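# Fit camshaft into engine case with gears timed

## Task

Push the camshaft's shaft fully home in the open bearing at the front of the freestanding engine case, so that its large gear engages the small crank gear with correct timing: as the gears rotate, the marked tooth on the small gear must land in either of the two marked gaps on the large gear. The engine case must end up still standing upright.

## Robot and tools

Robot: two arms, left_arm and right_arm, each carrying a parallel gripper with a wrist camera. Base poses in the scene frame: left_arm at (-0.045, +0.306, +0.002) m, quat_wxyz (+1.000, 0, 0, -0.024); right_arm at (+0.005, -0.240, +0.013) m, quat_wxyz (+1.000, 0, 0, +0.030). Cameras: cam_high (fixed, on a stand behind the arms), cam_left_wrist, cam_right_wrist, each 672x504.

Frames: the scene frame has its origin at table height between the nominal bases, +x out over the table, +y toward left_arm, +z up. Image left/right does not match arm names. Each arm reports its hand pose, velocities and targets in its own base frame, and its offsets run along its own base axes, turning about its Hand target's position. A gripper's fingers point along its +z and separate along its y. end_effector_position is the point between the pads, just behind the tips. Printed positions can be wrong by a few cm, worse when reaching far.

Row format (used by execute_actions and move): 14 numbers, each in [-1, 1]: left_arm dx, dy, dz, rx, ry, rz, opening, then right_arm in the same order. Always send all 14 even if one arm is idle. The six pose numbers are an offset, not a pose, measured from that arm's Hand target as it stood when the action or move began; scale 1.0 = 0.6 m for dx, dy, dz and 180 degrees for rx, ry, rz, which form a single rotation vector. A translation longer than 1.0 gets shortened along its direction. Repeating the same offset in a new call moves the arm further. Six zeros re-request the current Hand target. Opening is absolute: +1 fully open (about 87 mm between pads), +0.5 about 69 mm, 0 about 43 mm, -0.5 about 18 mm, -1 closed. A 0 opening is a real command, so to leave a gripper unchanged resend its present value (shown under Tool commands).

execute_actions(actions, cameras): actions is a list of actions; each action is up to 15 rows, one per 1/30 s step, all counted from that action's start pose; a short action repeats its final row to fill 15 steps. Images return only for an empty list or when cameras names them (["all"], a list of names, or []). An empty list also reveals the scene number and task.

move(target, speed, blend, opening_speed, blocking, cameras): straight-line paths toward one row or up to 15 rows, every row offset from the same starting Hand targets. speed is m/s, 0.002 to 2.9 (default 0.25), rotation capped at twice that in rad/s; one value or one per target. blend (m) rounds corners between listed targets; 0 stops at each. opening_speed (0.2 or more, per second on the -1..+1 scale) makes fingers change gradually. blocking=false returns after about 0.5 s while motion continues. Paths do not avoid obstacles or the other arm; faster means more lag, overshoot and harder contacts. Avoid paths passing near an arm's own base. A move is capped at 10 s. The result adds a move: line giving the ending (done, off_target, moving, held, fault) and limits (paced = pose clipped, held = steps withheld).

wait(seconds 0 to 10): lets the scene run with last commands held. stop(): brakes a running move. zoom_image(camera, region [x0, y0, x1, y1] in pixels, at most 504 by 504): closer look at the latest image of a camera. finished_scene(scene): ends the current scene for good; pass its number.

Results: per arm end_effector_position (m) and end_effector_quat_wxyz in its base frame, Hand target (last commanded pose after clipping), Joint positions (gripper last, 0 closed to 1 open), Joint velocities (may read within noise), Joint torques, grip_measured (on the opening scale), Tool commands, motor temperatures, and for action calls some per-step positions.

Control behaviour: each step, the commanded orientation is limited to within 40 degrees of the measured one, so big turns need several steps. Friction and weight leave the gripper short, low or tilted; check after each move and correct with an offset for what is missing. Tiny moves may not happen or go sideways. When blocked, an arm keeps pushing; to release, command its target back past the gripper.

Gripping: the first-contact reading of grip_measured shows the part's width; command roughly 0.04 below it for a firm grip, less below for a lighter one. Readings can be off by about 1 mm. Force is about 20 N per pad; closing fast squeezes harder.

Avoid: dropping parts or releasing them while moving, knocking the engine case over, slamming into the table or fixed things, letting anything leave the table, and any contact between the two arms or a gripper closing on the other arm's fingers (this can end the scene). Strain on camera cables lowers the result. Arm stops of any kind cost. Motor heat rises while holding loads, stretching out, or pushing at an unreachable pose; MOTOR HOT appears at 75 °C, at 90 °C the arm folds and stays idle, at 100 °C it collapses. A loose object may get a brief random push.

Joint ranges (rad): waist -2.618 to 3.054, shoulder 0 to 3.142, elbow 0 to 3.142 (straight at 2.901), wrist pitch and wrist yaw -1.571 to 1.571, wrist roll -2.094 to 2.094.

Each tool is called after "Request:" in YAML: its name, and indented under it one key for each argument.

## Session

Request:
execute_actions:
  actions: []

Scene clock: 0.00 s.
left_arm: end_effector_position=(+0.3690, +0.0342, +0.0896) grip_measured=+0.998 end_effector_quat_wxyz=(+0.675, -0.122, +0.728, +0.012) | right_arm: end_effector_position=(+0.3693, -0.0262, +0.0922) grip_measured=+0.968 end_effector_quat_wxyz=(+0.684, +0.075, +0.724, -0.054)
Joint positions: left_arm=[0.045 1.537 0.199 1.249 -0.138 -0.161 0.999] | right_arm=[0.02 1.569 0.191 1.318 0.201 0.037 0.984]
Joint velocities: within noise
Joint torques (N m): no reading
Motor temperatures (°C): left_arm=[25 30 34 34 30 26 25] | right_arm=[26 39 35 40 28 27 32]
Heat: left arm: 34 °C; right arm: 40 °C.
Hand target: left_arm +0.3707, +0.0344, +0.0934; +0.679, -0.122, +0.724, +0.012 | right_arm +0.3715, -0.0262, +0.0978; +0.690, +0.076, +0.718, -0.053
Tool commands: left_gripper/opening=+1.0 right_gripper/opening=+1.0

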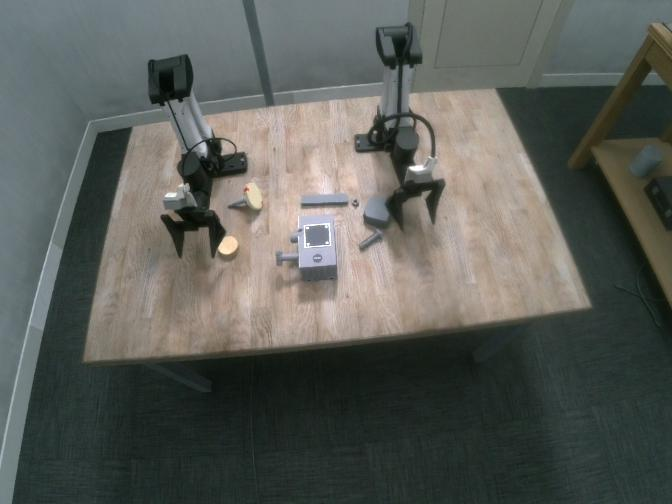

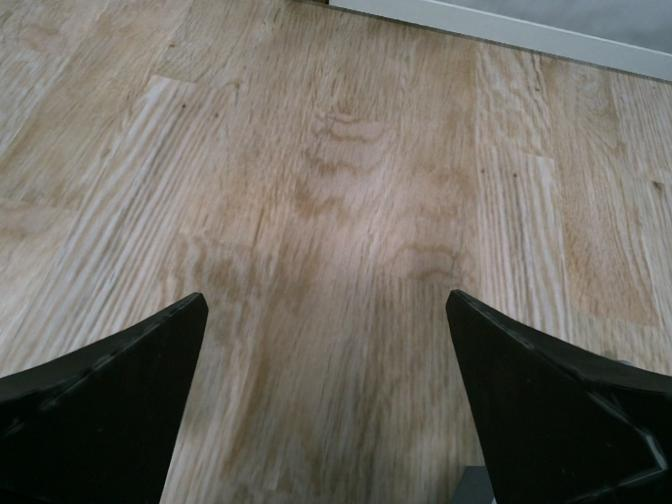

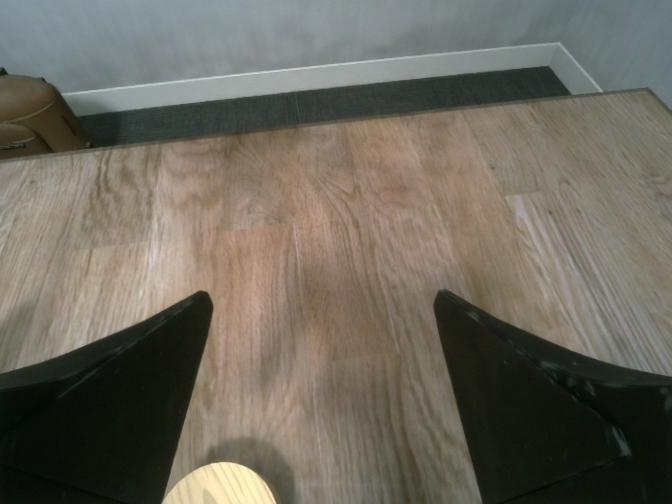

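Request:
zoom_image:
  camera: "cam_high"
  region: [210, 160, 420, 300]

Request:
zoom_image:
  camera: "cam_high"
  region: [265, 205, 355, 290]

Request:
zoom_image:
  camera: "cam_high"
  region: [210, 170, 290, 270]

Scaled by 2.400 from the camera's 672x504 image, which has a finer 960x720 frame.

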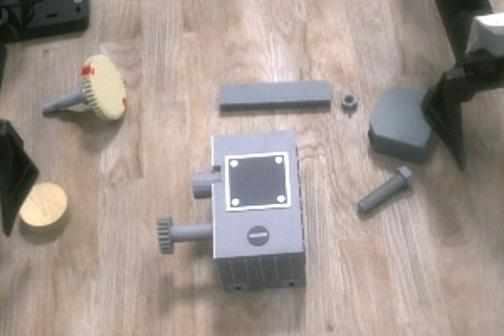

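Scaled by 5.600 from the camera's 672x504 image, which has a finer 960x720 frame.

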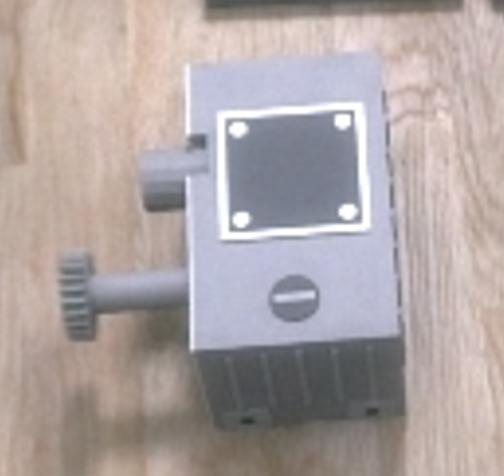

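Scaled by 5.040 from the camera's 672x504 image, which has a finer 960x720 frame.

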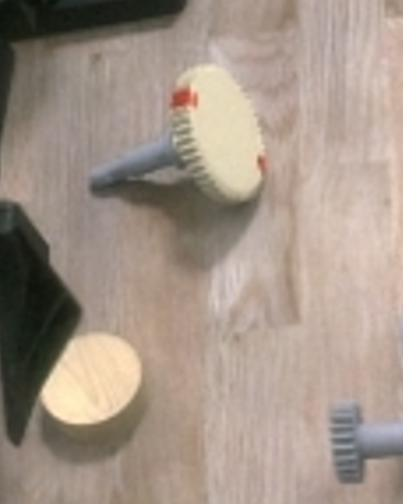

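Request:
move:
  target: [0,0,0,0,0,0,1,-0.3,0.17,0.28,0.037,0.486,0.053,1]
  cameras: ["cam_high","cam_right_wrist"]
  speed: 0.3

Scene clock: 66.23 s.
left_arm: end_effector_position=(+0.3690, +0.0342, +0.0896) grip_measured=+0.998 end_effector_quat_wxyz=(+0.675, -0.122, +0.728, +0.012) | right_arm: end_effector_position=(+0.1930, +0.0736, +0.2604) grip_measured=+0.968 end_effector_quat_wxyz=(+0.175, -0.001, +0.983, +0.058)
Joint positions: left_arm=[0.045 1.537 0.199 1.249 -0.138 -0.161 0.999] | right_arm=[0.298 1.277 1.63 -1.552 -0.009 0.297 0.984]
Joint torques (N m): left_arm=[-0.28 -4.14 5.96 2.23 0.01 -0.07] | right_arm=[0.55 -2.63 5.63 0.83 -0.04 0.04]
Motor temperatures (°C): left_arm=[24 31 35 45 29 26 25] | right_arm=[26 39 36 44 28 27 31]
Heat: left arm: 45 °C; right arm: 44 °C.
Hand target: left_arm +0.3707, +0.0344, +0.0934; +0.679, -0.122, +0.724, +0.012 | right_arm +0.1915, +0.0758, +0.2657; +0.000, +0.000, +1.000, -0.001
Off the commanded pose: left_arm 0.004 m, 1 deg | right_arm 0.006 m, 21 deg.
joint sent to its limit (right arm) — joint 4 (wrist pitch), lower limit. The joint targets are off in orientation, not in position.
move: off_target (right_arm)
Images, in order (width x height): cam_high 672x504, cam_right_wrist 672x504.

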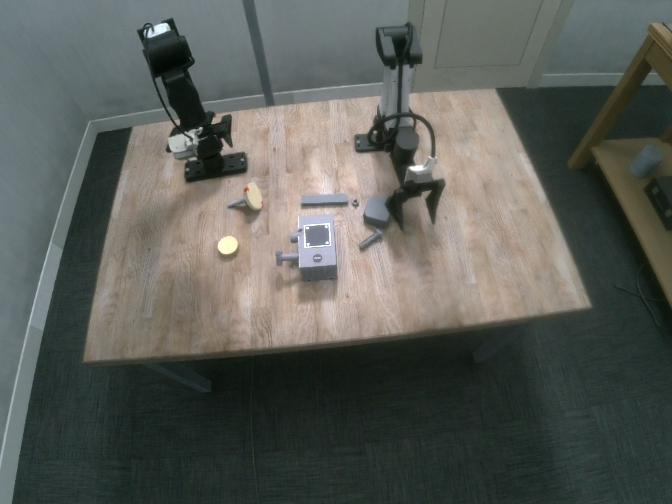

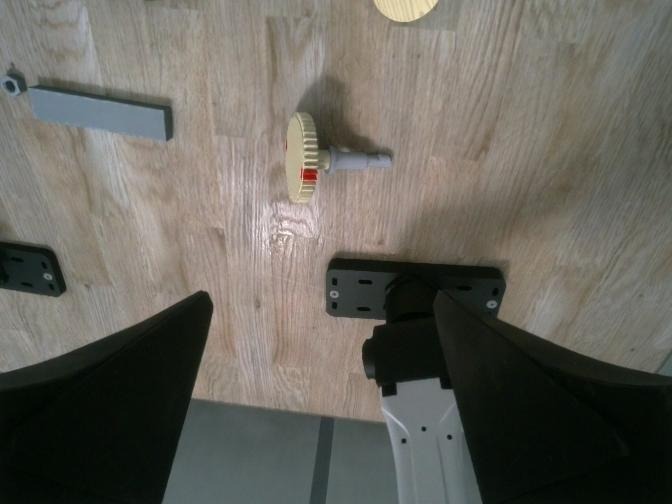

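Request:
move:
  target: [0,0,0,0,0,0,1,0.15,-0.13,-0.12,0.203,-0.351,0.289,1]
  cameras: ["cam_high","cam_right_wrist"]
  speed: 0.3

Scene clock: 111.90 s.
left_arm: end_effector_position=(+0.3690, +0.0342, +0.0896) grip_measured=+0.998 end_effector_quat_wxyz=(+0.675, -0.122, +0.728, +0.012) | right_arm: end_effector_position=(+0.2775, +0.0011, +0.1865) grip_measured=+0.968 end_effector_quat_wxyz=(+0.488, -0.409, +0.714, +0.291)
Joint positions: left_arm=[0.045 1.537 0.199 1.249 -0.138 -0.161 0.999] | right_arm=[-0.563 1.496 1.193 -1.4 -1.205 -1.695 0.984]
Joint torques (N m): left_arm=[-0.29 -4.12 5.96 2.23 0.01 -0.07] | right_arm=[-0.62 -3.84 6.58 -0.1 -0.76 -0.15]
Heat: left arm: 47 °C; right arm: 40 °C.
Hand target: left_arm +0.3707, +0.0344, +0.0934; +0.679, -0.122, +0.724, +0.012 | right_arm +0.2815, -0.0022, +0.1937; +0.497, -0.409, +0.709, +0.287
Off the commanded pose: left_arm 0.004 m, 1 deg | right_arm 0.009 m, 1 deg.
move: done
Images, in order (width x height): cam_high 672x504, cam_right_wrist 672x504.

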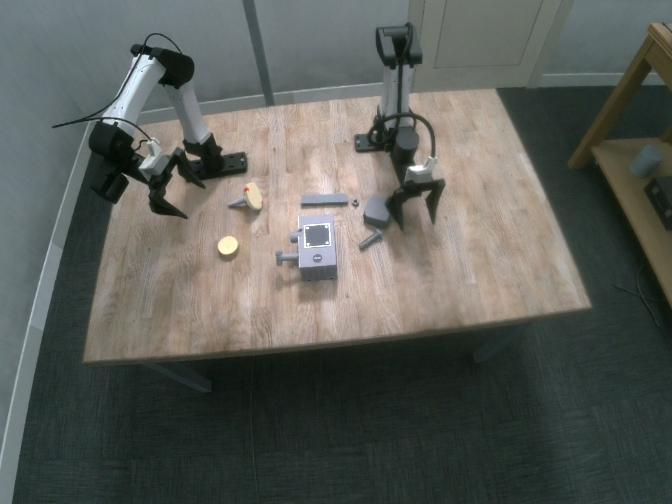

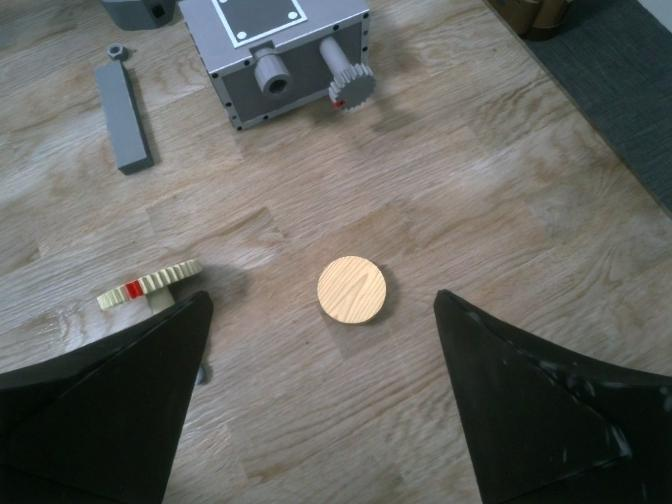

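Request:
zoom_image:
  camera: "cam_right_wrist"
  region: [170, 0, 400, 150]

Request:
zoom_image:
  camera: "cam_right_wrist"
  region: [235, 30, 385, 130]

Request:
zoom_image:
  camera: "cam_right_wrist"
  region: [80, 240, 230, 400]

Scaled by 2.191 from the camera's 672x504 image, which has a finer 960x720 frame.

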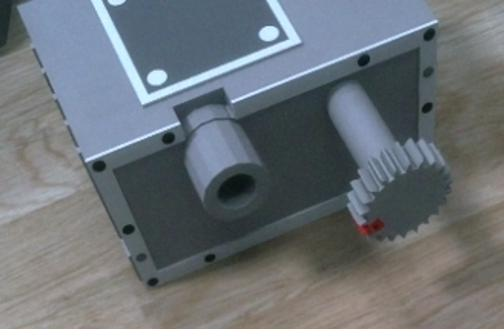

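Scaled by 3.360 from the camera's 672x504 image, which has a finer 960x720 frame.

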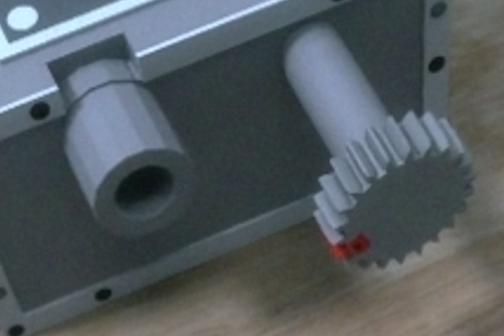

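Scaled by 3.150 from the camera's 672x504 image, which has a finer 960x720 frame.

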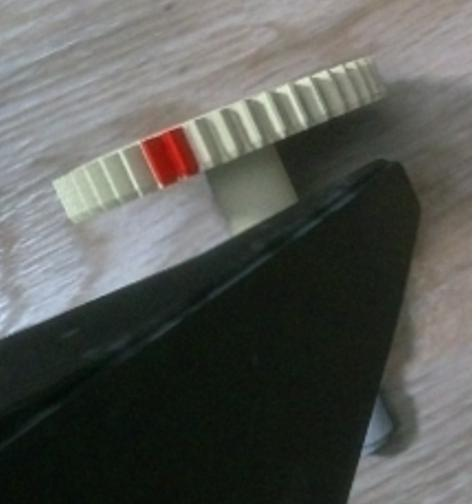

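Request:
move:
  target: [-0.017,-0.573,0.245,0.375,0.389,-0.476,1,-0.169,0.104,0.044,-0.380,0.102,0.145,1]
  cameras: ["all"]
  speed: 0.25

Scene clock: 223.63 s.
left_arm: end_effector_position=(+0.3688, -0.3162, +0.2514) grip_measured=+0.998 end_effector_quat_wxyz=(+0.266, +0.693, +0.670, +0.019) | right_arm: end_effector_position=(+0.1853, +0.0628, +0.2203) grip_measured=+0.968 end_effector_quat_wxyz=(-0.099, +0.701, -0.705, +0.040)
Joint positions: left_arm=[-0.781 2.258 2.713 -1.487 -0.026 0.829 0.999] | right_arm=[0.537 1.226 1.418 -1.55 0.029 -1.03 0.984]
Joint torques (N m): left_arm=[-0.69 -7.99 8.38 0.66 0.03 -0.03] | right_arm=[0.83 -3.32 3.69 0.53 0.03 0.03]
Motor temperatures (°C): left_arm=[24 31 35 48 27 25 24] | right_arm=[26 36 41 35 28 26 30]
Heat: left arm: 48 °C; right arm: 41 °C.
Hand target: left_arm +0.3605, -0.3093, +0.2404; +0.000, +0.707, +0.708, +0.000 | right_arm +0.1801, +0.0602, +0.2201; +0.000, +0.706, -0.708, +0.001
Off the commanded pose: left_arm 0.015 m, 31 deg | right_arm 0.006 m, 12 deg.
joint sent to its limit (left arm) — joint 4 (wrist pitch), lower limit. The joint targets are off in orientation, not in position.
joint sent to its limit (right arm) — joint 4 (wrist pitch), lower limit. The joint targets are off in orientation, not in position.
move: off_target (left_arm, right_arm)

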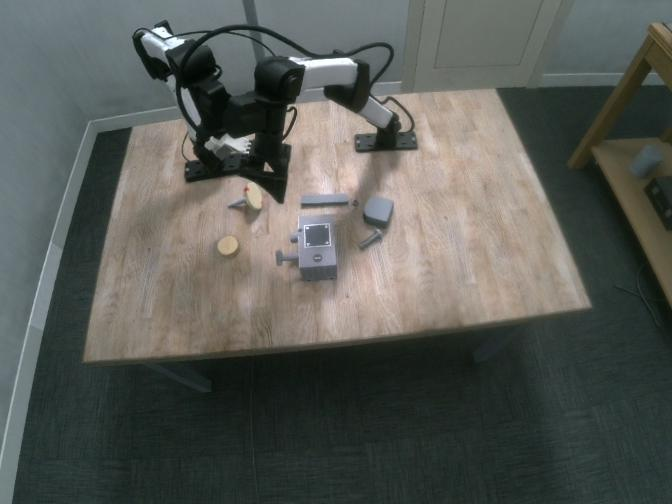

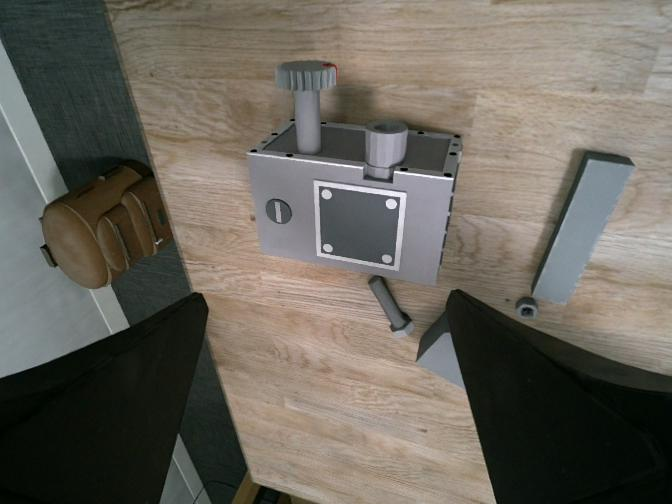

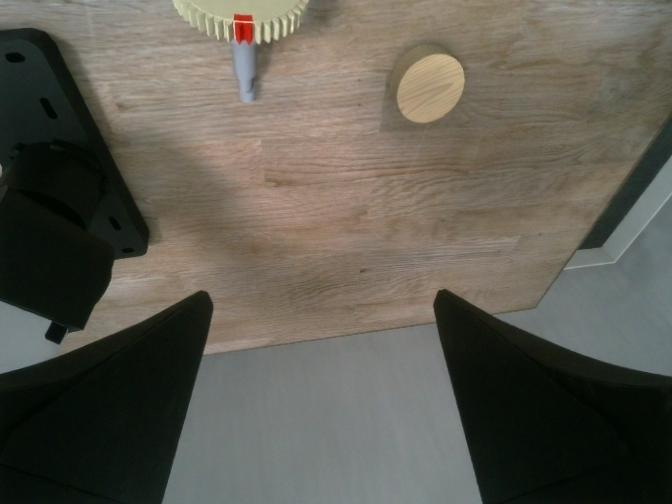

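Request:
zoom_image:
  camera: "cam_left_wrist"
  region: [230, 40, 480, 300]

Request:
zoom_image:
  camera: "cam_left_wrist"
  region: [260, 50, 420, 190]

Request:
zoom_image:
  camera: "cam_right_wrist"
  region: [160, 0, 320, 120]

Scaled by 1.938 from the camera's 672x504 image, which has a finer 960x720 frame.

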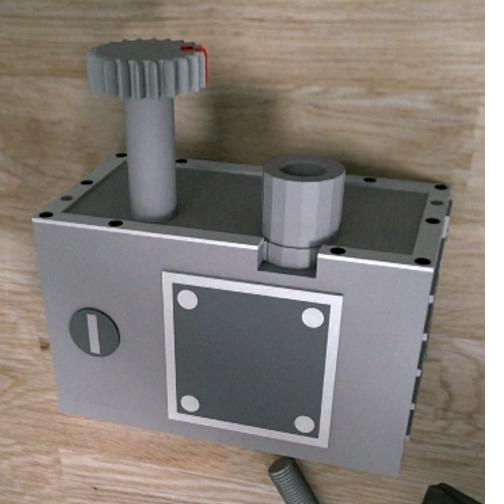

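Scaled by 3.150 from the camera's 672x504 image, which has a finer 960x720 frame.

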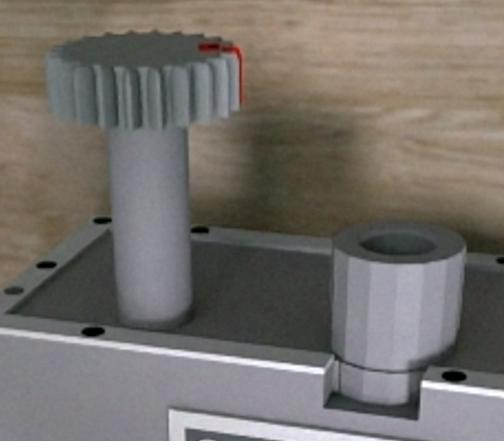

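Scaled by 3.150 from the camera's 672x504 image, which has a finer 960x720 frame.

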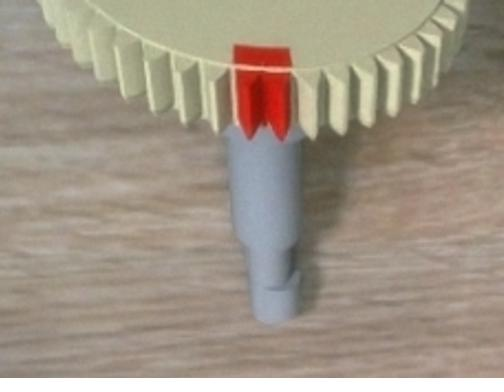

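Request:
move:
  target: [0,0,0,0,0,0,1,-0.033,0.075,-0.15,0,0,0,1]
  cameras: ["cam_right_wrist"]
  speed: 0.2

Scene clock: 283.17 s.
left_arm: end_effector_position=(+0.3688, -0.3162, +0.2515) grip_measured=+0.998 end_effector_quat_wxyz=(+0.266, +0.693, +0.670, +0.019) | right_arm: end_effector_position=(+0.1737, +0.0671, +0.2019) grip_measured=+0.968 end_effector_quat_wxyz=(-0.067, +0.710, -0.700, +0.030)
Joint positions: left_arm=[-0.781 2.258 2.713 -1.487 -0.026 0.831 0.999] | right_arm=[0.588 1.233 1.351 -1.546 0.031 -1 0.984]
Joint torques (N m): left_arm=[-0.72 -7.99 8.36 0.66 0.01 -0.01] | right_arm=[-0.25 -2.89 5.15 0.51 -0.01 -0.05]
Motor temperatures (°C): left_arm=[24 37 38 38 27 25 24] | right_arm=[25 35 37 33 28 26 29]
Heat: left arm: 38 °C; right arm: 37 °C.
Hand target: left_arm +0.3605, -0.3093, +0.2404; +0.000, +0.707, +0.708, +0.000 | right_arm +0.1754, +0.0669, +0.2049; -0.075, +0.708, -0.701, +0.032 (not the last commanded pose)
Off the commanded pose: left_arm 0.015 m, 31 deg | right_arm 0.082 m, 8 deg.
joint sent to its limit (left arm) — joint 4 (wrist pitch), lower limit. The joint targets are off in orientation, not in position.
move: held (right_arm; a check stopped the path), off_target (left_arm); limits=held
pose unreachable (right arm): on one or more control steps of this call, first in action 0 (counted from 0), this arm could not follow its commanded pose, so it was not sent that pose on those steps. It may still have moved: this result reports where it is.
cause: moving toward the commanded pose would bring a part of the arm too close to another arm (this arm's wrist (the part past joint 4) and the left arm's wrist camera, 15 mm apart when this arm was first held).
Images, in order (width x height): cam_right_wrist 672x504.

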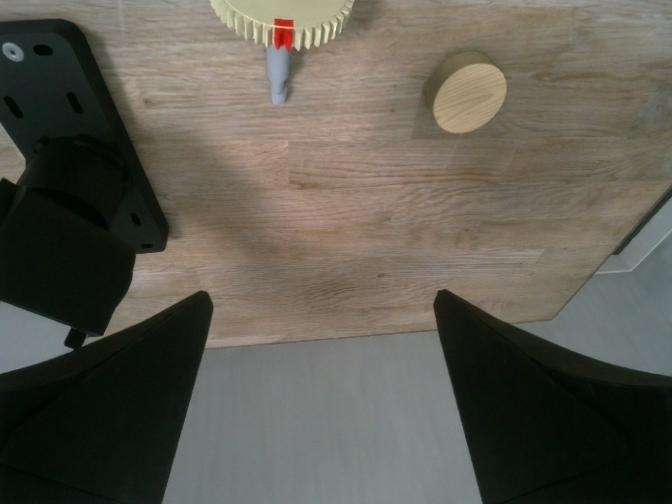

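Request:
move:
  target:
    - [-0.05,0.4,0,0,0,0,1,0,0,0,0,0,0,1]
    - [-0.05,0.4,0,0,0,0,1,-0.025,0.075,-0.13,0,0,0,1]
  cameras: ["cam_right_wrist","cam_left_wrist"]
  speed: 0.25

Scene clock: 291.27 s.
left_arm: end_effector_position=(+0.3510, -0.0774, +0.2379) grip_measured=+0.998 end_effector_quat_wxyz=(+0.125, +0.698, +0.701, +0.068) | right_arm: end_effector_position=(+0.1594, +0.1103, +0.1308) grip_measured=+0.968 end_effector_quat_wxyz=(-0.073, +0.708, -0.701, +0.029)
Joint positions: left_arm=[-0.333 1.77 1.973 -1.489 -0.013 1.235 0.999] | right_arm=[0.812 1.229 1.059 -1.255 0.062 -0.773 0.984]
Joint torques (N m): left_arm=[-0.72 -8.87 5.42 0.17 -0.06 0.01] | right_arm=[0.83 -2.29 3.9 0.69 0.08 0]
Heat: left arm: 38 °C; right arm: 38 °C.
Hand target: left_arm +0.3305, -0.0694, +0.2404; +0.000, +0.707, +0.707, +0.000 | right_arm +0.1604, +0.1119, +0.1269; -0.075, +0.708, -0.701, +0.032
Off the commanded pose: left_arm 0.022 m, 16 deg | right_arm 0.004 m, 0 deg.
joint sent to its limit (left arm) — joint 4 (wrist pitch), lower limit. The joint targets are off in orientation, not in position.
move: off_target (left_arm)
Images, in order (width x height): cam_left_wrist 672x504, cam_right_wrist 672x504.

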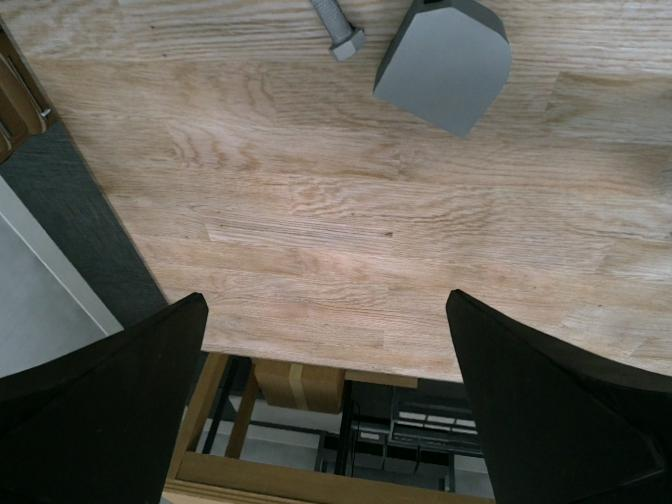

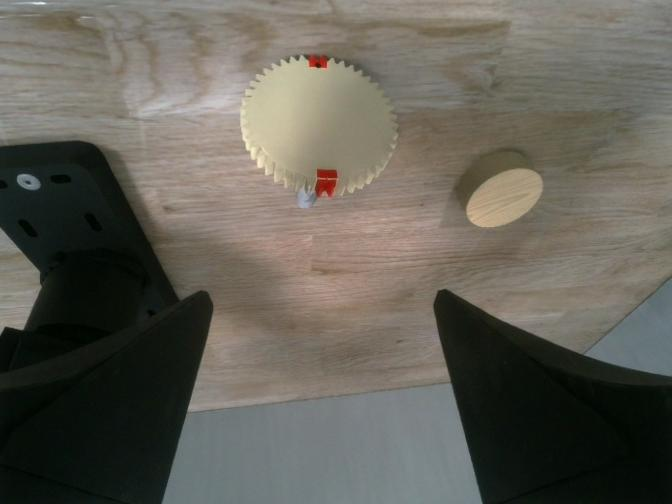

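Request:
move:
  target: [0,0,0,0,0,0,1,0.006,-0.058,-0.078,0.1156,0.0434,-0.0194,0.3]
  cameras: ["cam_right_wrist","cam_high"]
  speed: 0.15

Scene clock: 356.20 s.
left_arm: end_effector_position=(+0.3510, -0.0774, +0.2379) grip_measured=+0.998 end_effector_quat_wxyz=(+0.125, +0.698, +0.701, +0.068) | right_arm: end_effector_position=(+0.1623, +0.0756, +0.0825) grip_measured=+0.300 end_effector_quat_wxyz=(+0.145, -0.662, +0.723, +0.138)
Joint positions: left_arm=[-0.333 1.77 1.973 -1.489 -0.013 1.235 0.999] | right_arm=[0.274 1.119 0.81 -1.118 -0.378 -1.182 0.65]
Joint torques (N m): left_arm=[-0.73 -8.85 5.42 0.17 -0.07 0.01] | right_arm=[-0.46 -1.8 4.01 0.66 -0.42 -0.12]
Motor temperatures (°C): left_arm=[24 40 36 33 27 25 24] | right_arm=[25 33 37 33 27 26 29]
Heat: left arm: 40 °C; right arm: 37 °C.
Hand target: left_arm +0.3305, -0.0694, +0.2404; +0.000, +0.707, +0.707, +0.000 | right_arm +0.1639, +0.0771, +0.0801; +0.152, -0.662, +0.720, +0.141
Off the commanded pose: left_arm 0.022 m, 16 deg | right_arm 0.003 m, 1 deg.
joint sent to its limit (left arm) — joint 4 (wrist pitch), lower limit. The joint targets are off in orientation, not in position.
move: off_target (left_arm)
Images, in order (width x height): cam_high 672x504, cam_right_wrist 672x504.

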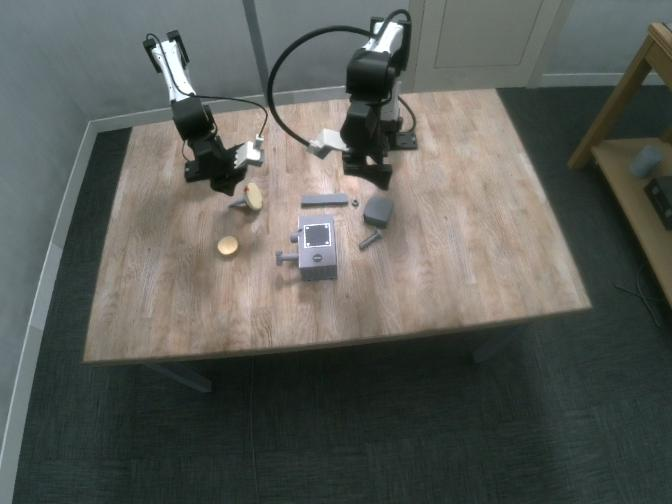

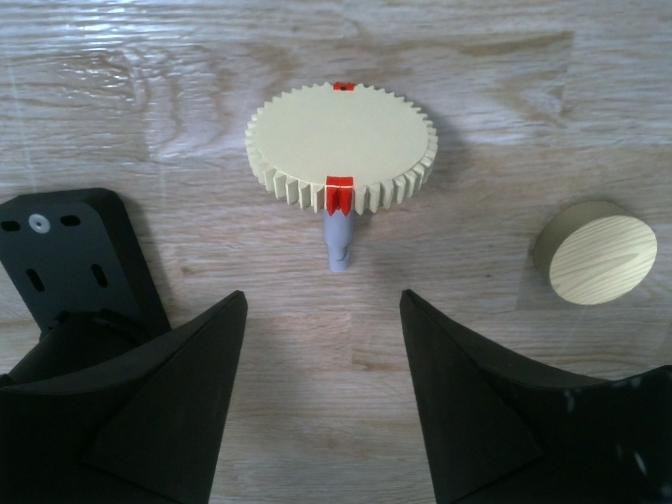

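Request:
move:
  target: [0,0,0,0,0,0,1,0.0075,0.027,-0.069,0,0,0,0.3]
  cameras: ["cam_right_wrist"]
  speed: 0.1

Scene clock: 370.10 s.
left_arm: end_effector_position=(+0.3510, -0.0774, +0.2379) grip_measured=+0.998 end_effector_quat_wxyz=(+0.125, +0.698, +0.701, +0.068) | right_arm: end_effector_position=(+0.1686, +0.0919, +0.0426) grip_measured=+0.300 end_effector_quat_wxyz=(-0.153, +0.662, -0.721, -0.140)
Joint positions: left_arm=[-0.333 1.77 1.973 -1.489 -0.013 1.235 0.999] | right_arm=[0.341 1.177 0.678 -0.89 -0.379 -1.11 0.65]
Joint torques (N m): left_arm=[-0.72 -8.85 5.42 0.17 -0.06 0.01] | right_arm=[0.83 -1.57 3.92 0.73 -0.26 0]
Heat: left arm: 40 °C; right arm: 36 °C.
Hand target: left_arm +0.3305, -0.0694, +0.2404; +0.000, +0.707, +0.707, +0.000 | right_arm +0.1684, +0.0933, +0.0387; -0.152, +0.662, -0.720, -0.141
Off the commanded pose: left_arm 0.022 m, 16 deg | right_arm 0.004 m, 0 deg.
joint sent to its limit (left arm) — joint 4 (wrist pitch), lower limit. The joint targets are off in orientation, not in position.
move: off_target (left_arm)
Images, in order (width x height): cam_right_wrist 672x504.

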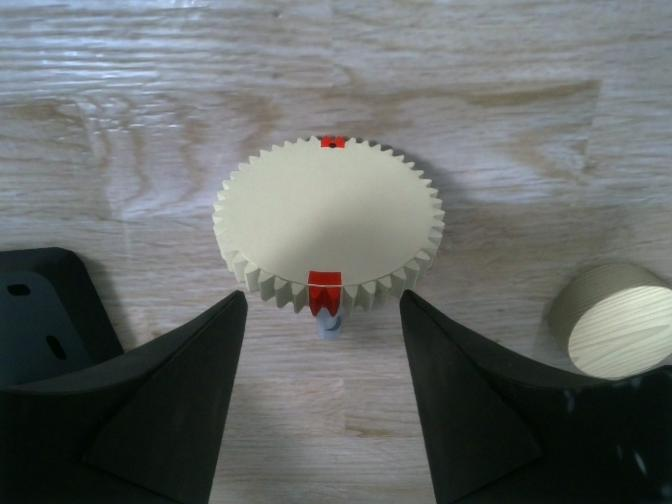

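Request:
move:
  target: [0,0,0,0,0,0,1,-0.001,0.0205,-0.042,0,0,0,0.3]
  cameras: ["cam_right_wrist"]
  speed: 0.08

Scene clock: 377.40 s.
left_arm: end_effector_position=(+0.3510, -0.0774, +0.2379) grip_measured=+0.998 end_effector_quat_wxyz=(+0.125, +0.698, +0.701, +0.068) | right_arm: end_effector_position=(+0.1652, +0.1031, +0.0170) grip_measured=+0.300 end_effector_quat_wxyz=(+0.147, -0.660, +0.722, +0.143)
Joint positions: left_arm=[-0.333 1.77 1.973 -1.489 -0.013 1.235 0.999] | right_arm=[0.406 1.229 0.602 -0.751 -0.368 -1.04 0.65]
Joint torques (N m): left_arm=[-0.72 -8.84 5.41 0.17 -0.06 0.01] | right_arm=[0.9 -1.8 3.81 0.88 -0.23 -0.02]
Heat: left arm: 41 °C; right arm: 36 °C.
Hand target: left_arm +0.3305, -0.0694, +0.2404; +0.000, +0.707, +0.707, +0.000 | right_arm +0.1678, +0.1055, +0.0135; +0.152, -0.662, +0.720, +0.141
Off the commanded pose: left_arm 0.022 m, 16 deg | right_arm 0.005 m, 1 deg.
joint sent to its limit (left arm) — joint 4 (wrist pitch), lower limit. The joint targets are off in orientation, not in position.
move: off_target (left_arm)
Images, in order (width x height): cam_right_wrist 672x504.

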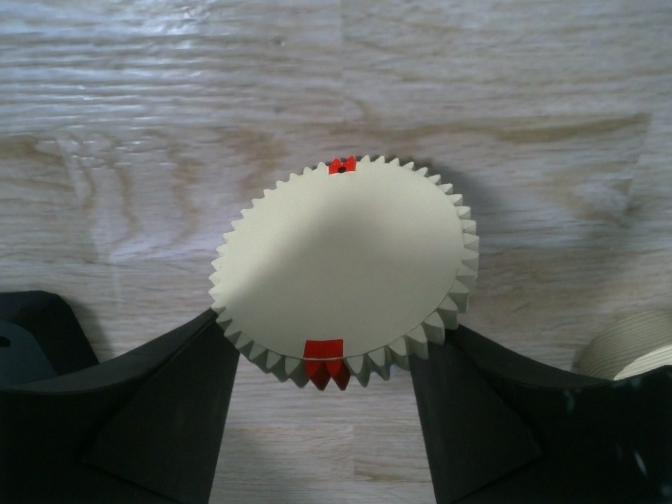

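Request:
move:
  target:
    - [0,0,0,0,0,0,1,0,-0.005,0,0,0,0,0.3]
    - [0,0,0,0,0,0,1,0,-0.005,0,0,0,0,-0.85]
  cameras: ["cam_right_wrist","cam_high"]
  speed: 0.05
  opening_speed: 0.4

Scene clock: 390.40 s.
left_arm: end_effector_position=(+0.3510, -0.0774, +0.2379) grip_measured=+0.998 end_effector_quat_wxyz=(+0.125, +0.698, +0.701, +0.068) | right_arm: end_effector_position=(+0.1673, +0.1037, +0.0171) grip_measured=-0.012 end_effector_quat_wxyz=(-0.151, +0.662, -0.720, -0.141)
Joint positions: left_arm=[-0.333 1.77 1.973 -1.489 -0.013 1.235 0.999] | right_arm=[0.406 1.229 0.602 -0.743 -0.366 -1.044 0.494]
Joint torques (N m): left_arm=[-0.72 -8.85 5.41 0.17 -0.07 0.01] | right_arm=[-0.47 -2.1 3.63 0.75 -0.29 -0.1]
Heat: left arm: 41 °C; right arm: 36 °C.
Hand target: left_arm +0.3305, -0.0694, +0.2404; +0.000, +0.707, +0.707, +0.000 | right_arm +0.1679, +0.1026, +0.0135; -0.152, +0.662, -0.720, -0.141
Off the commanded pose: left_arm 0.022 m, 16 deg | right_arm 0.004 m, 0 deg.
joint sent to its limit (left arm) — joint 4 (wrist pitch), lower limit. The joint targets are off in orientation, not in position.
move: off_target (left_arm)
Images, in order (width x height): cam_high 672x504, cam_right_wrist 672x504.

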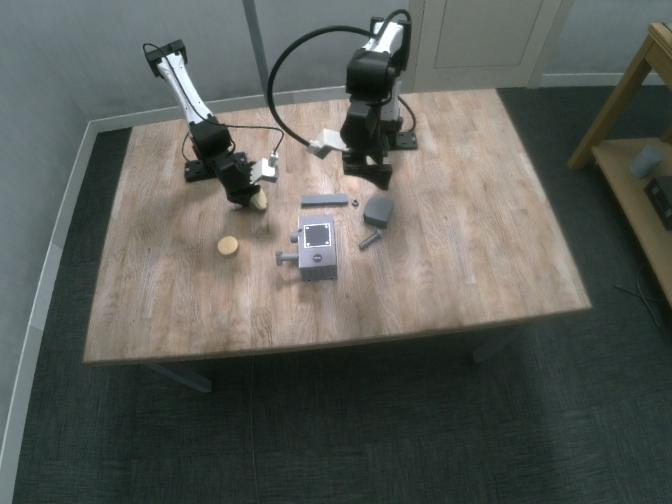

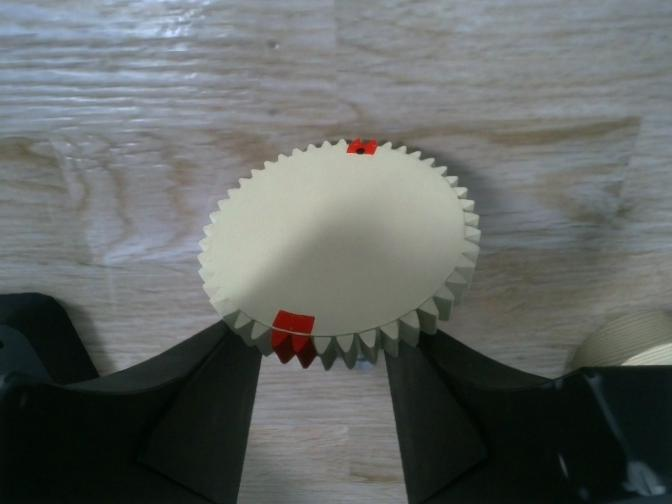

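Request:
wait:
  seconds: 0.3
  cameras: ["cam_right_wrist"]

Scene clock: 395.63 s.
left_arm: end_effector_position=(+0.3510, -0.0774, +0.2379) grip_measured=+0.998 end_effector_quat_wxyz=(+0.125, +0.698, +0.701, +0.068) | right_arm: end_effector_position=(+0.1673, +0.1037, +0.0171) grip_measured=-0.012 end_effector_quat_wxyz=(-0.151, +0.662, -0.720, -0.141)
Joint positions: left_arm=[-0.333 1.77 1.973 -1.489 -0.013 1.235 0.999] | right_arm=[0.406 1.229 0.602 -0.743 -0.366 -1.044 0.494]
Joint torques (N m): left_arm=[-0.7 -8.85 5.41 0.17 -0.06 0.01] | right_arm=[-0.53 -2.07 3.64 0.75 -0.29 -0.11]
Heat: left arm: 41 °C; right arm: 36 °C.
Hand target: left_arm +0.3305, -0.0694, +0.2404; +0.000, +0.707, +0.707, +0.000 | right_arm +0.1679, +0.1026, +0.0135; -0.152, +0.662, -0.720, -0.141
Tool commands: left_gripper/opening=+1.0 right_gripper/opening=-0.85
Off the commanded pose: left_arm 0.022 m, 16 deg | right_arm 0.004 m, 0 deg.
wait: 0.30 s; at rest from the start
Images, in order (width x height): cam_right_wrist 672x504.

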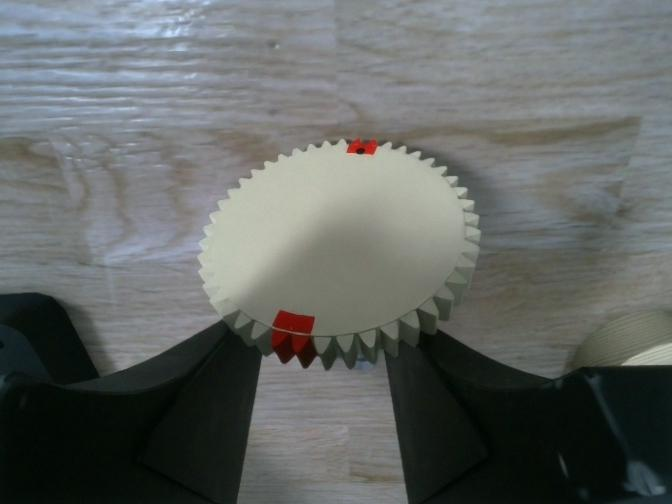

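Request:
zoom_image:
  camera: "cam_high"
  region: [210, 160, 290, 230]

This scene's latest camera images include none from cam_high. They are from: cam_right_wrist. cam_high's image comes with the result of a call that names it in "cameras".

Open the gripper and look.

Request:
move:
  target: [0,0,0,0,0,0,1,0,0,0,0,0,0,0.3]
  cameras: ["cam_right_wrist","cam_high"]
  speed: 0.05
  opening_speed: 1

Request:
zoom_image:
  camera: "cam_high"
  region: [200, 150, 300, 225]

Request:
zoom_image:
  camera: "cam_right_wrist"
  region: [180, 120, 500, 400]

Scene clock: 420.87 s.
left_arm: end_effector_position=(+0.3510, -0.0774, +0.2379) grip_measured=+0.998 end_effector_quat_wxyz=(+0.125, +0.698, +0.701, +0.068) | right_arm: end_effector_position=(+0.1675, +0.1038, +0.0172) grip_measured=+0.300 end_effector_quat_wxyz=(-0.151, +0.662, -0.720, -0.141)
Joint positions: left_arm=[-0.333 1.77 1.973 -1.489 -0.013 1.235 0.999] | right_arm=[0.406 1.229 0.602 -0.742 -0.366 -1.044 0.65]
Joint torques (N m): left_arm=[-0.72 -8.85 5.41 0.17 -0.06 0.01] | right_arm=[-0.51 -2.1 3.67 0.75 -0.28 -0.11]
Heat: left arm: 41 °C; right arm: 35 °C.
Hand target: left_arm +0.3305, -0.0694, +0.2404; +0.000, +0.707, +0.707, +0.000 | right_arm +0.1679, +0.1026, +0.0135; -0.152, +0.662, -0.720, -0.141
Off the commanded pose: left_arm 0.022 m, 16 deg | right_arm 0.004 m, 0 deg.
joint sent to its limit (left arm) — joint 4 (wrist pitch), lower limit. The joint targets are off in orientation, not in position.
move: off_target (left_arm)
Images, in order (width x height): cam_high 672x504, cam_right_wrist 672x504.

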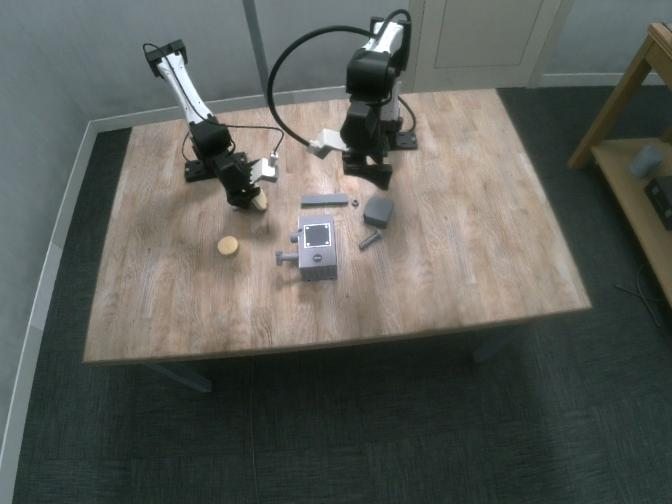

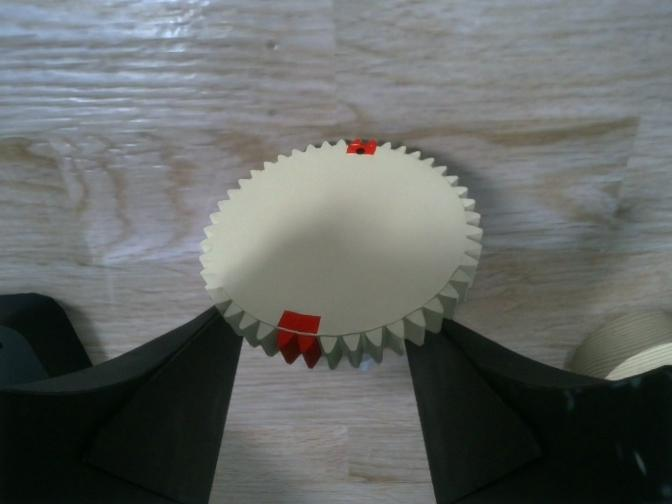

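Scaled by 5.040 from the camera's 672x504 image, which has a finer 960x720 frame.

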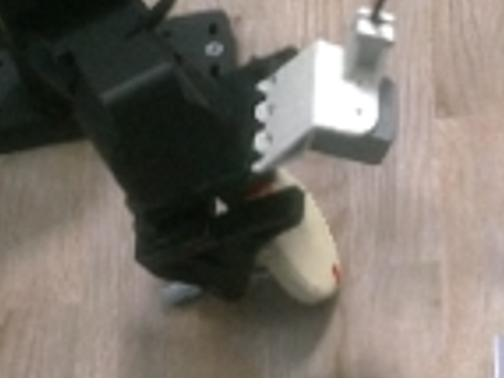

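Scaled by 1.575 from the camera's 672x504 image, which has a finer 960x720 frame.

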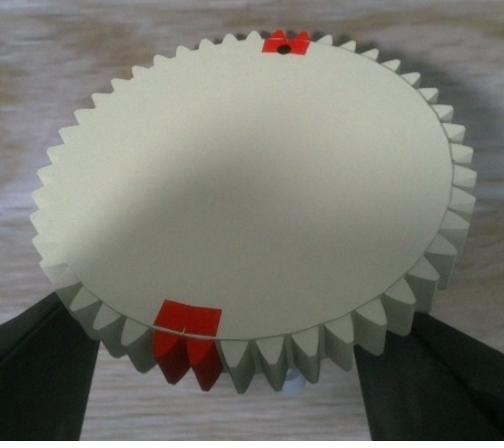

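Request:
move:
  target: [0,0,0,0,0,0,1,0,-0.05,0.08,0,0,0,0.3]
  cameras: ["cam_right_wrist","cam_high"]
  speed: 0.1

Request:
zoom_image:
  camera: "cam_high"
  region: [200, 150, 300, 225]

Scene clock: 436.30 s.
left_arm: end_effector_position=(+0.3510, -0.0774, +0.2379) grip_measured=+0.998 end_effector_quat_wxyz=(+0.125, +0.698, +0.701, +0.068) | right_arm: end_effector_position=(+0.1625, +0.0703, +0.0525) grip_measured=+0.300 end_effector_quat_wxyz=(+0.139, -0.661, +0.724, +0.141)
Joint positions: left_arm=[-0.333 1.77 1.973 -1.489 -0.013 1.235 0.999] | right_arm=[0.242 1.154 0.71 -1.012 -0.382 -1.216 0.65]
Joint torques (N m): left_arm=[-0.72 -8.87 5.41 0.17 -0.06 0.01] | right_arm=[-0.46 -2.76 6.84 0.32 -0.44 -0.12]
Heat: left arm: 41 °C; right arm: 35 °C.
Hand target: left_arm +0.3305, -0.0694, +0.2404; +0.000, +0.707, +0.707, +0.000 | right_arm +0.1679, +0.0726, +0.0615; +0.152, -0.662, +0.720, +0.141
Off the commanded pose: left_arm 0.022 m, 16 deg | right_arm 0.011 m, 2 deg.
joint sent to its limit (left arm) — joint 4 (wrist pitch), lower limit. The joint targets are off in orientation, not in position.
move: off_target (left_arm, right_arm)
Images, in order (width x height): cam_high 672x504, cam_right_wrist 672x504.

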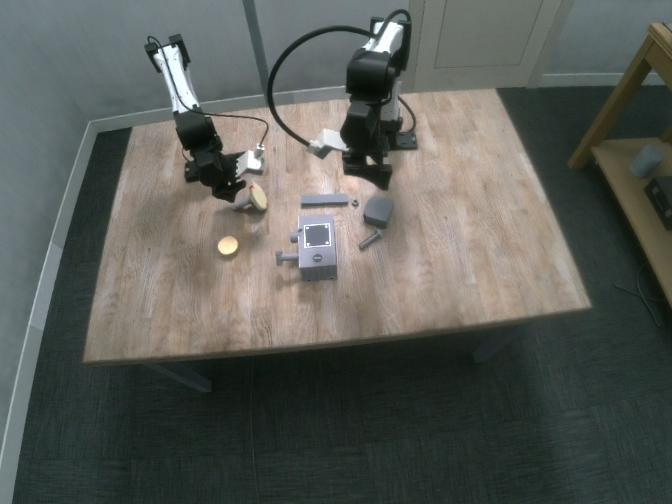

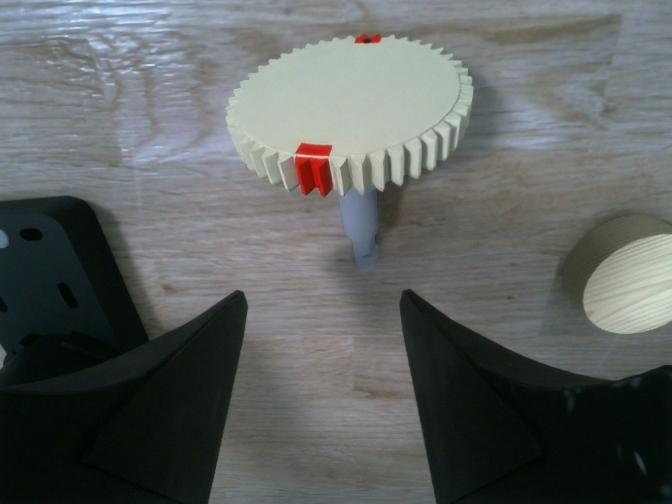

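Scaled by 5.040 from the camera's 672x504 image, which has a finer 960x720 frame.

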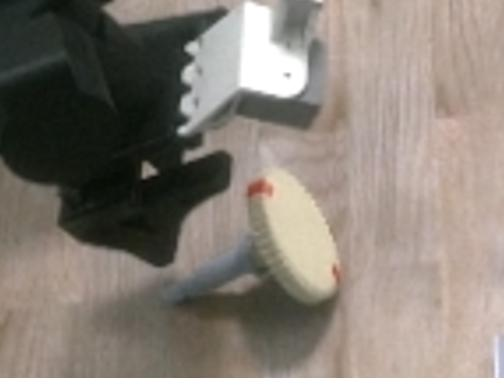

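Request:
move:
  target:
    - [0,0,0,0,0,0,1,0.0195,0.0073,0.0075,0,0,0.0478,0.3]
    - [0,0,0,0,0,0,1,0.0178,0.030,-0.045,0,0,0.0478,0.3]
  cameras: ["cam_right_wrist"]
  speed: 0.08

Scene clock: 472.47 s.
left_arm: end_effector_position=(+0.3510, -0.0774, +0.2379) grip_measured=+0.998 end_effector_quat_wxyz=(+0.125, +0.698, +0.701, +0.068) | right_arm: end_effector_position=(+0.1793, +0.0879, +0.0379) grip_measured=+0.300 end_effector_quat_wxyz=(-0.140, +0.714, -0.670, -0.148)
Joint positions: left_arm=[-0.333 1.77 1.973 -1.489 -0.013 1.235 0.999] | right_arm=[0.3 1.269 0.721 -0.92 -0.398 -1.314 0.65]
Joint torques (N m): left_arm=[-0.72 -8.84 5.42 0.17 -0.06 0.01] | right_arm=[0.83 -2.19 3.81 0.54 -0.38 -0.04]
Heat: left arm: 42 °C; right arm: 39 °C.
Hand target: left_arm +0.3305, -0.0694, +0.2404; +0.000, +0.707, +0.707, +0.000 | right_arm +0.1785, +0.0906, +0.0345; -0.141, +0.714, -0.669, -0.152
Off the commanded pose: left_arm 0.022 m, 16 deg | right_arm 0.004 m, 0 deg.
joint sent to its limit (left arm) — joint 4 (wrist pitch), lower limit. The joint targets are off in orientation, not in position.
move: off_target (left_arm)
Images, in order (width x height): cam_right_wrist 672x504.

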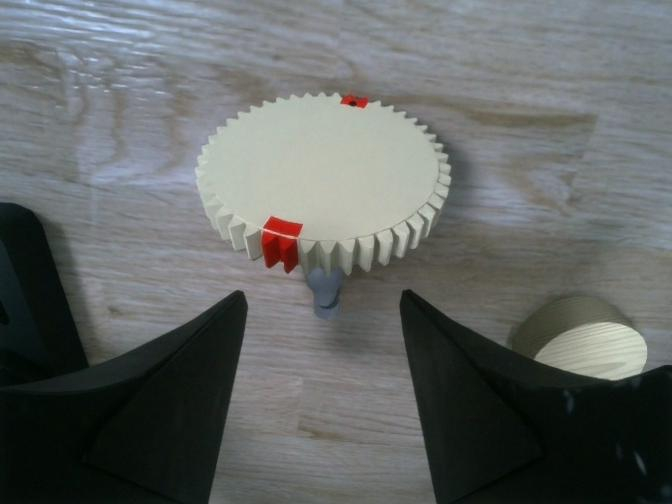

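Request:
move:
  target: [0,0,0,0,0,0,1,-0.001,0.0173,-0.039,0,0,0,0.3]
  cameras: ["cam_right_wrist","cam_high"]
  speed: 0.06

Request:
zoom_image:
  camera: "cam_high"
  region: [200, 150, 300, 225]

Scene clock: 481.80 s.
left_arm: end_effector_position=(+0.3510, -0.0774, +0.2379) grip_measured=+0.998 end_effector_quat_wxyz=(+0.125, +0.698, +0.701, +0.068) | right_arm: end_effector_position=(+0.1787, +0.0994, +0.0146) grip_measured=+0.300 end_effector_quat_wxyz=(-0.141, +0.714, -0.669, -0.151)
Joint positions: left_arm=[-0.333 1.77 1.973 -1.489 -0.013 1.235 0.999] | right_arm=[0.353 1.317 0.653 -0.783 -0.398 -1.257 0.65]
Joint torques (N m): left_arm=[-0.72 -8.85 5.41 0.17 -0.06 0.01] | right_arm=[0.81 -2.4 3.66 0.61 -0.31 -0.01]
Heat: left arm: 42 °C; right arm: 38 °C.
Hand target: left_arm +0.3305, -0.0694, +0.2404; +0.000, +0.707, +0.707, +0.000 | right_arm +0.1779, +0.1010, +0.0111; -0.141, +0.714, -0.669, -0.152
Off the commanded pose: left_arm 0.022 m, 16 deg | right_arm 0.004 m, 0 deg.
joint sent to its limit (left arm) — joint 4 (wrist pitch), lower limit. The joint targets are off in orientation, not in position.
move: off_target (left_arm)
Images, in order (width x height): cam_high 672x504, cam_right_wrist 672x504.

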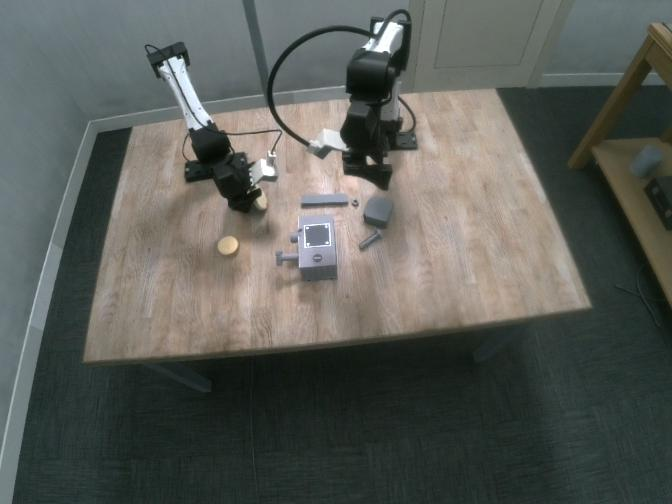

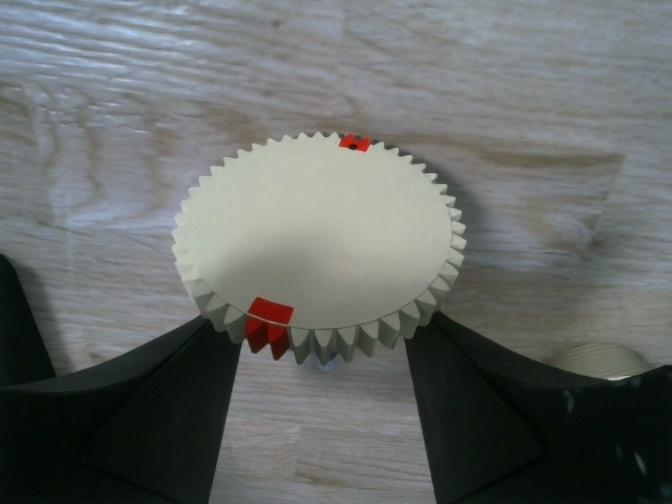

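Scaled by 5.040 from the camera's 672x504 image, which has a finer 960x720 frame.

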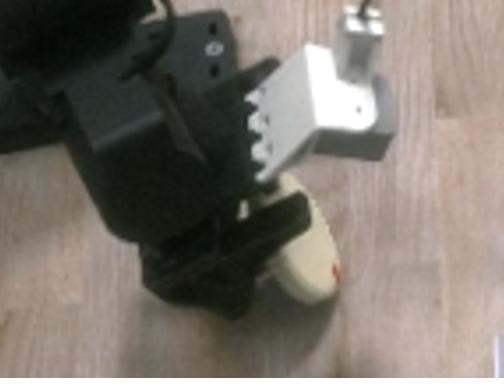

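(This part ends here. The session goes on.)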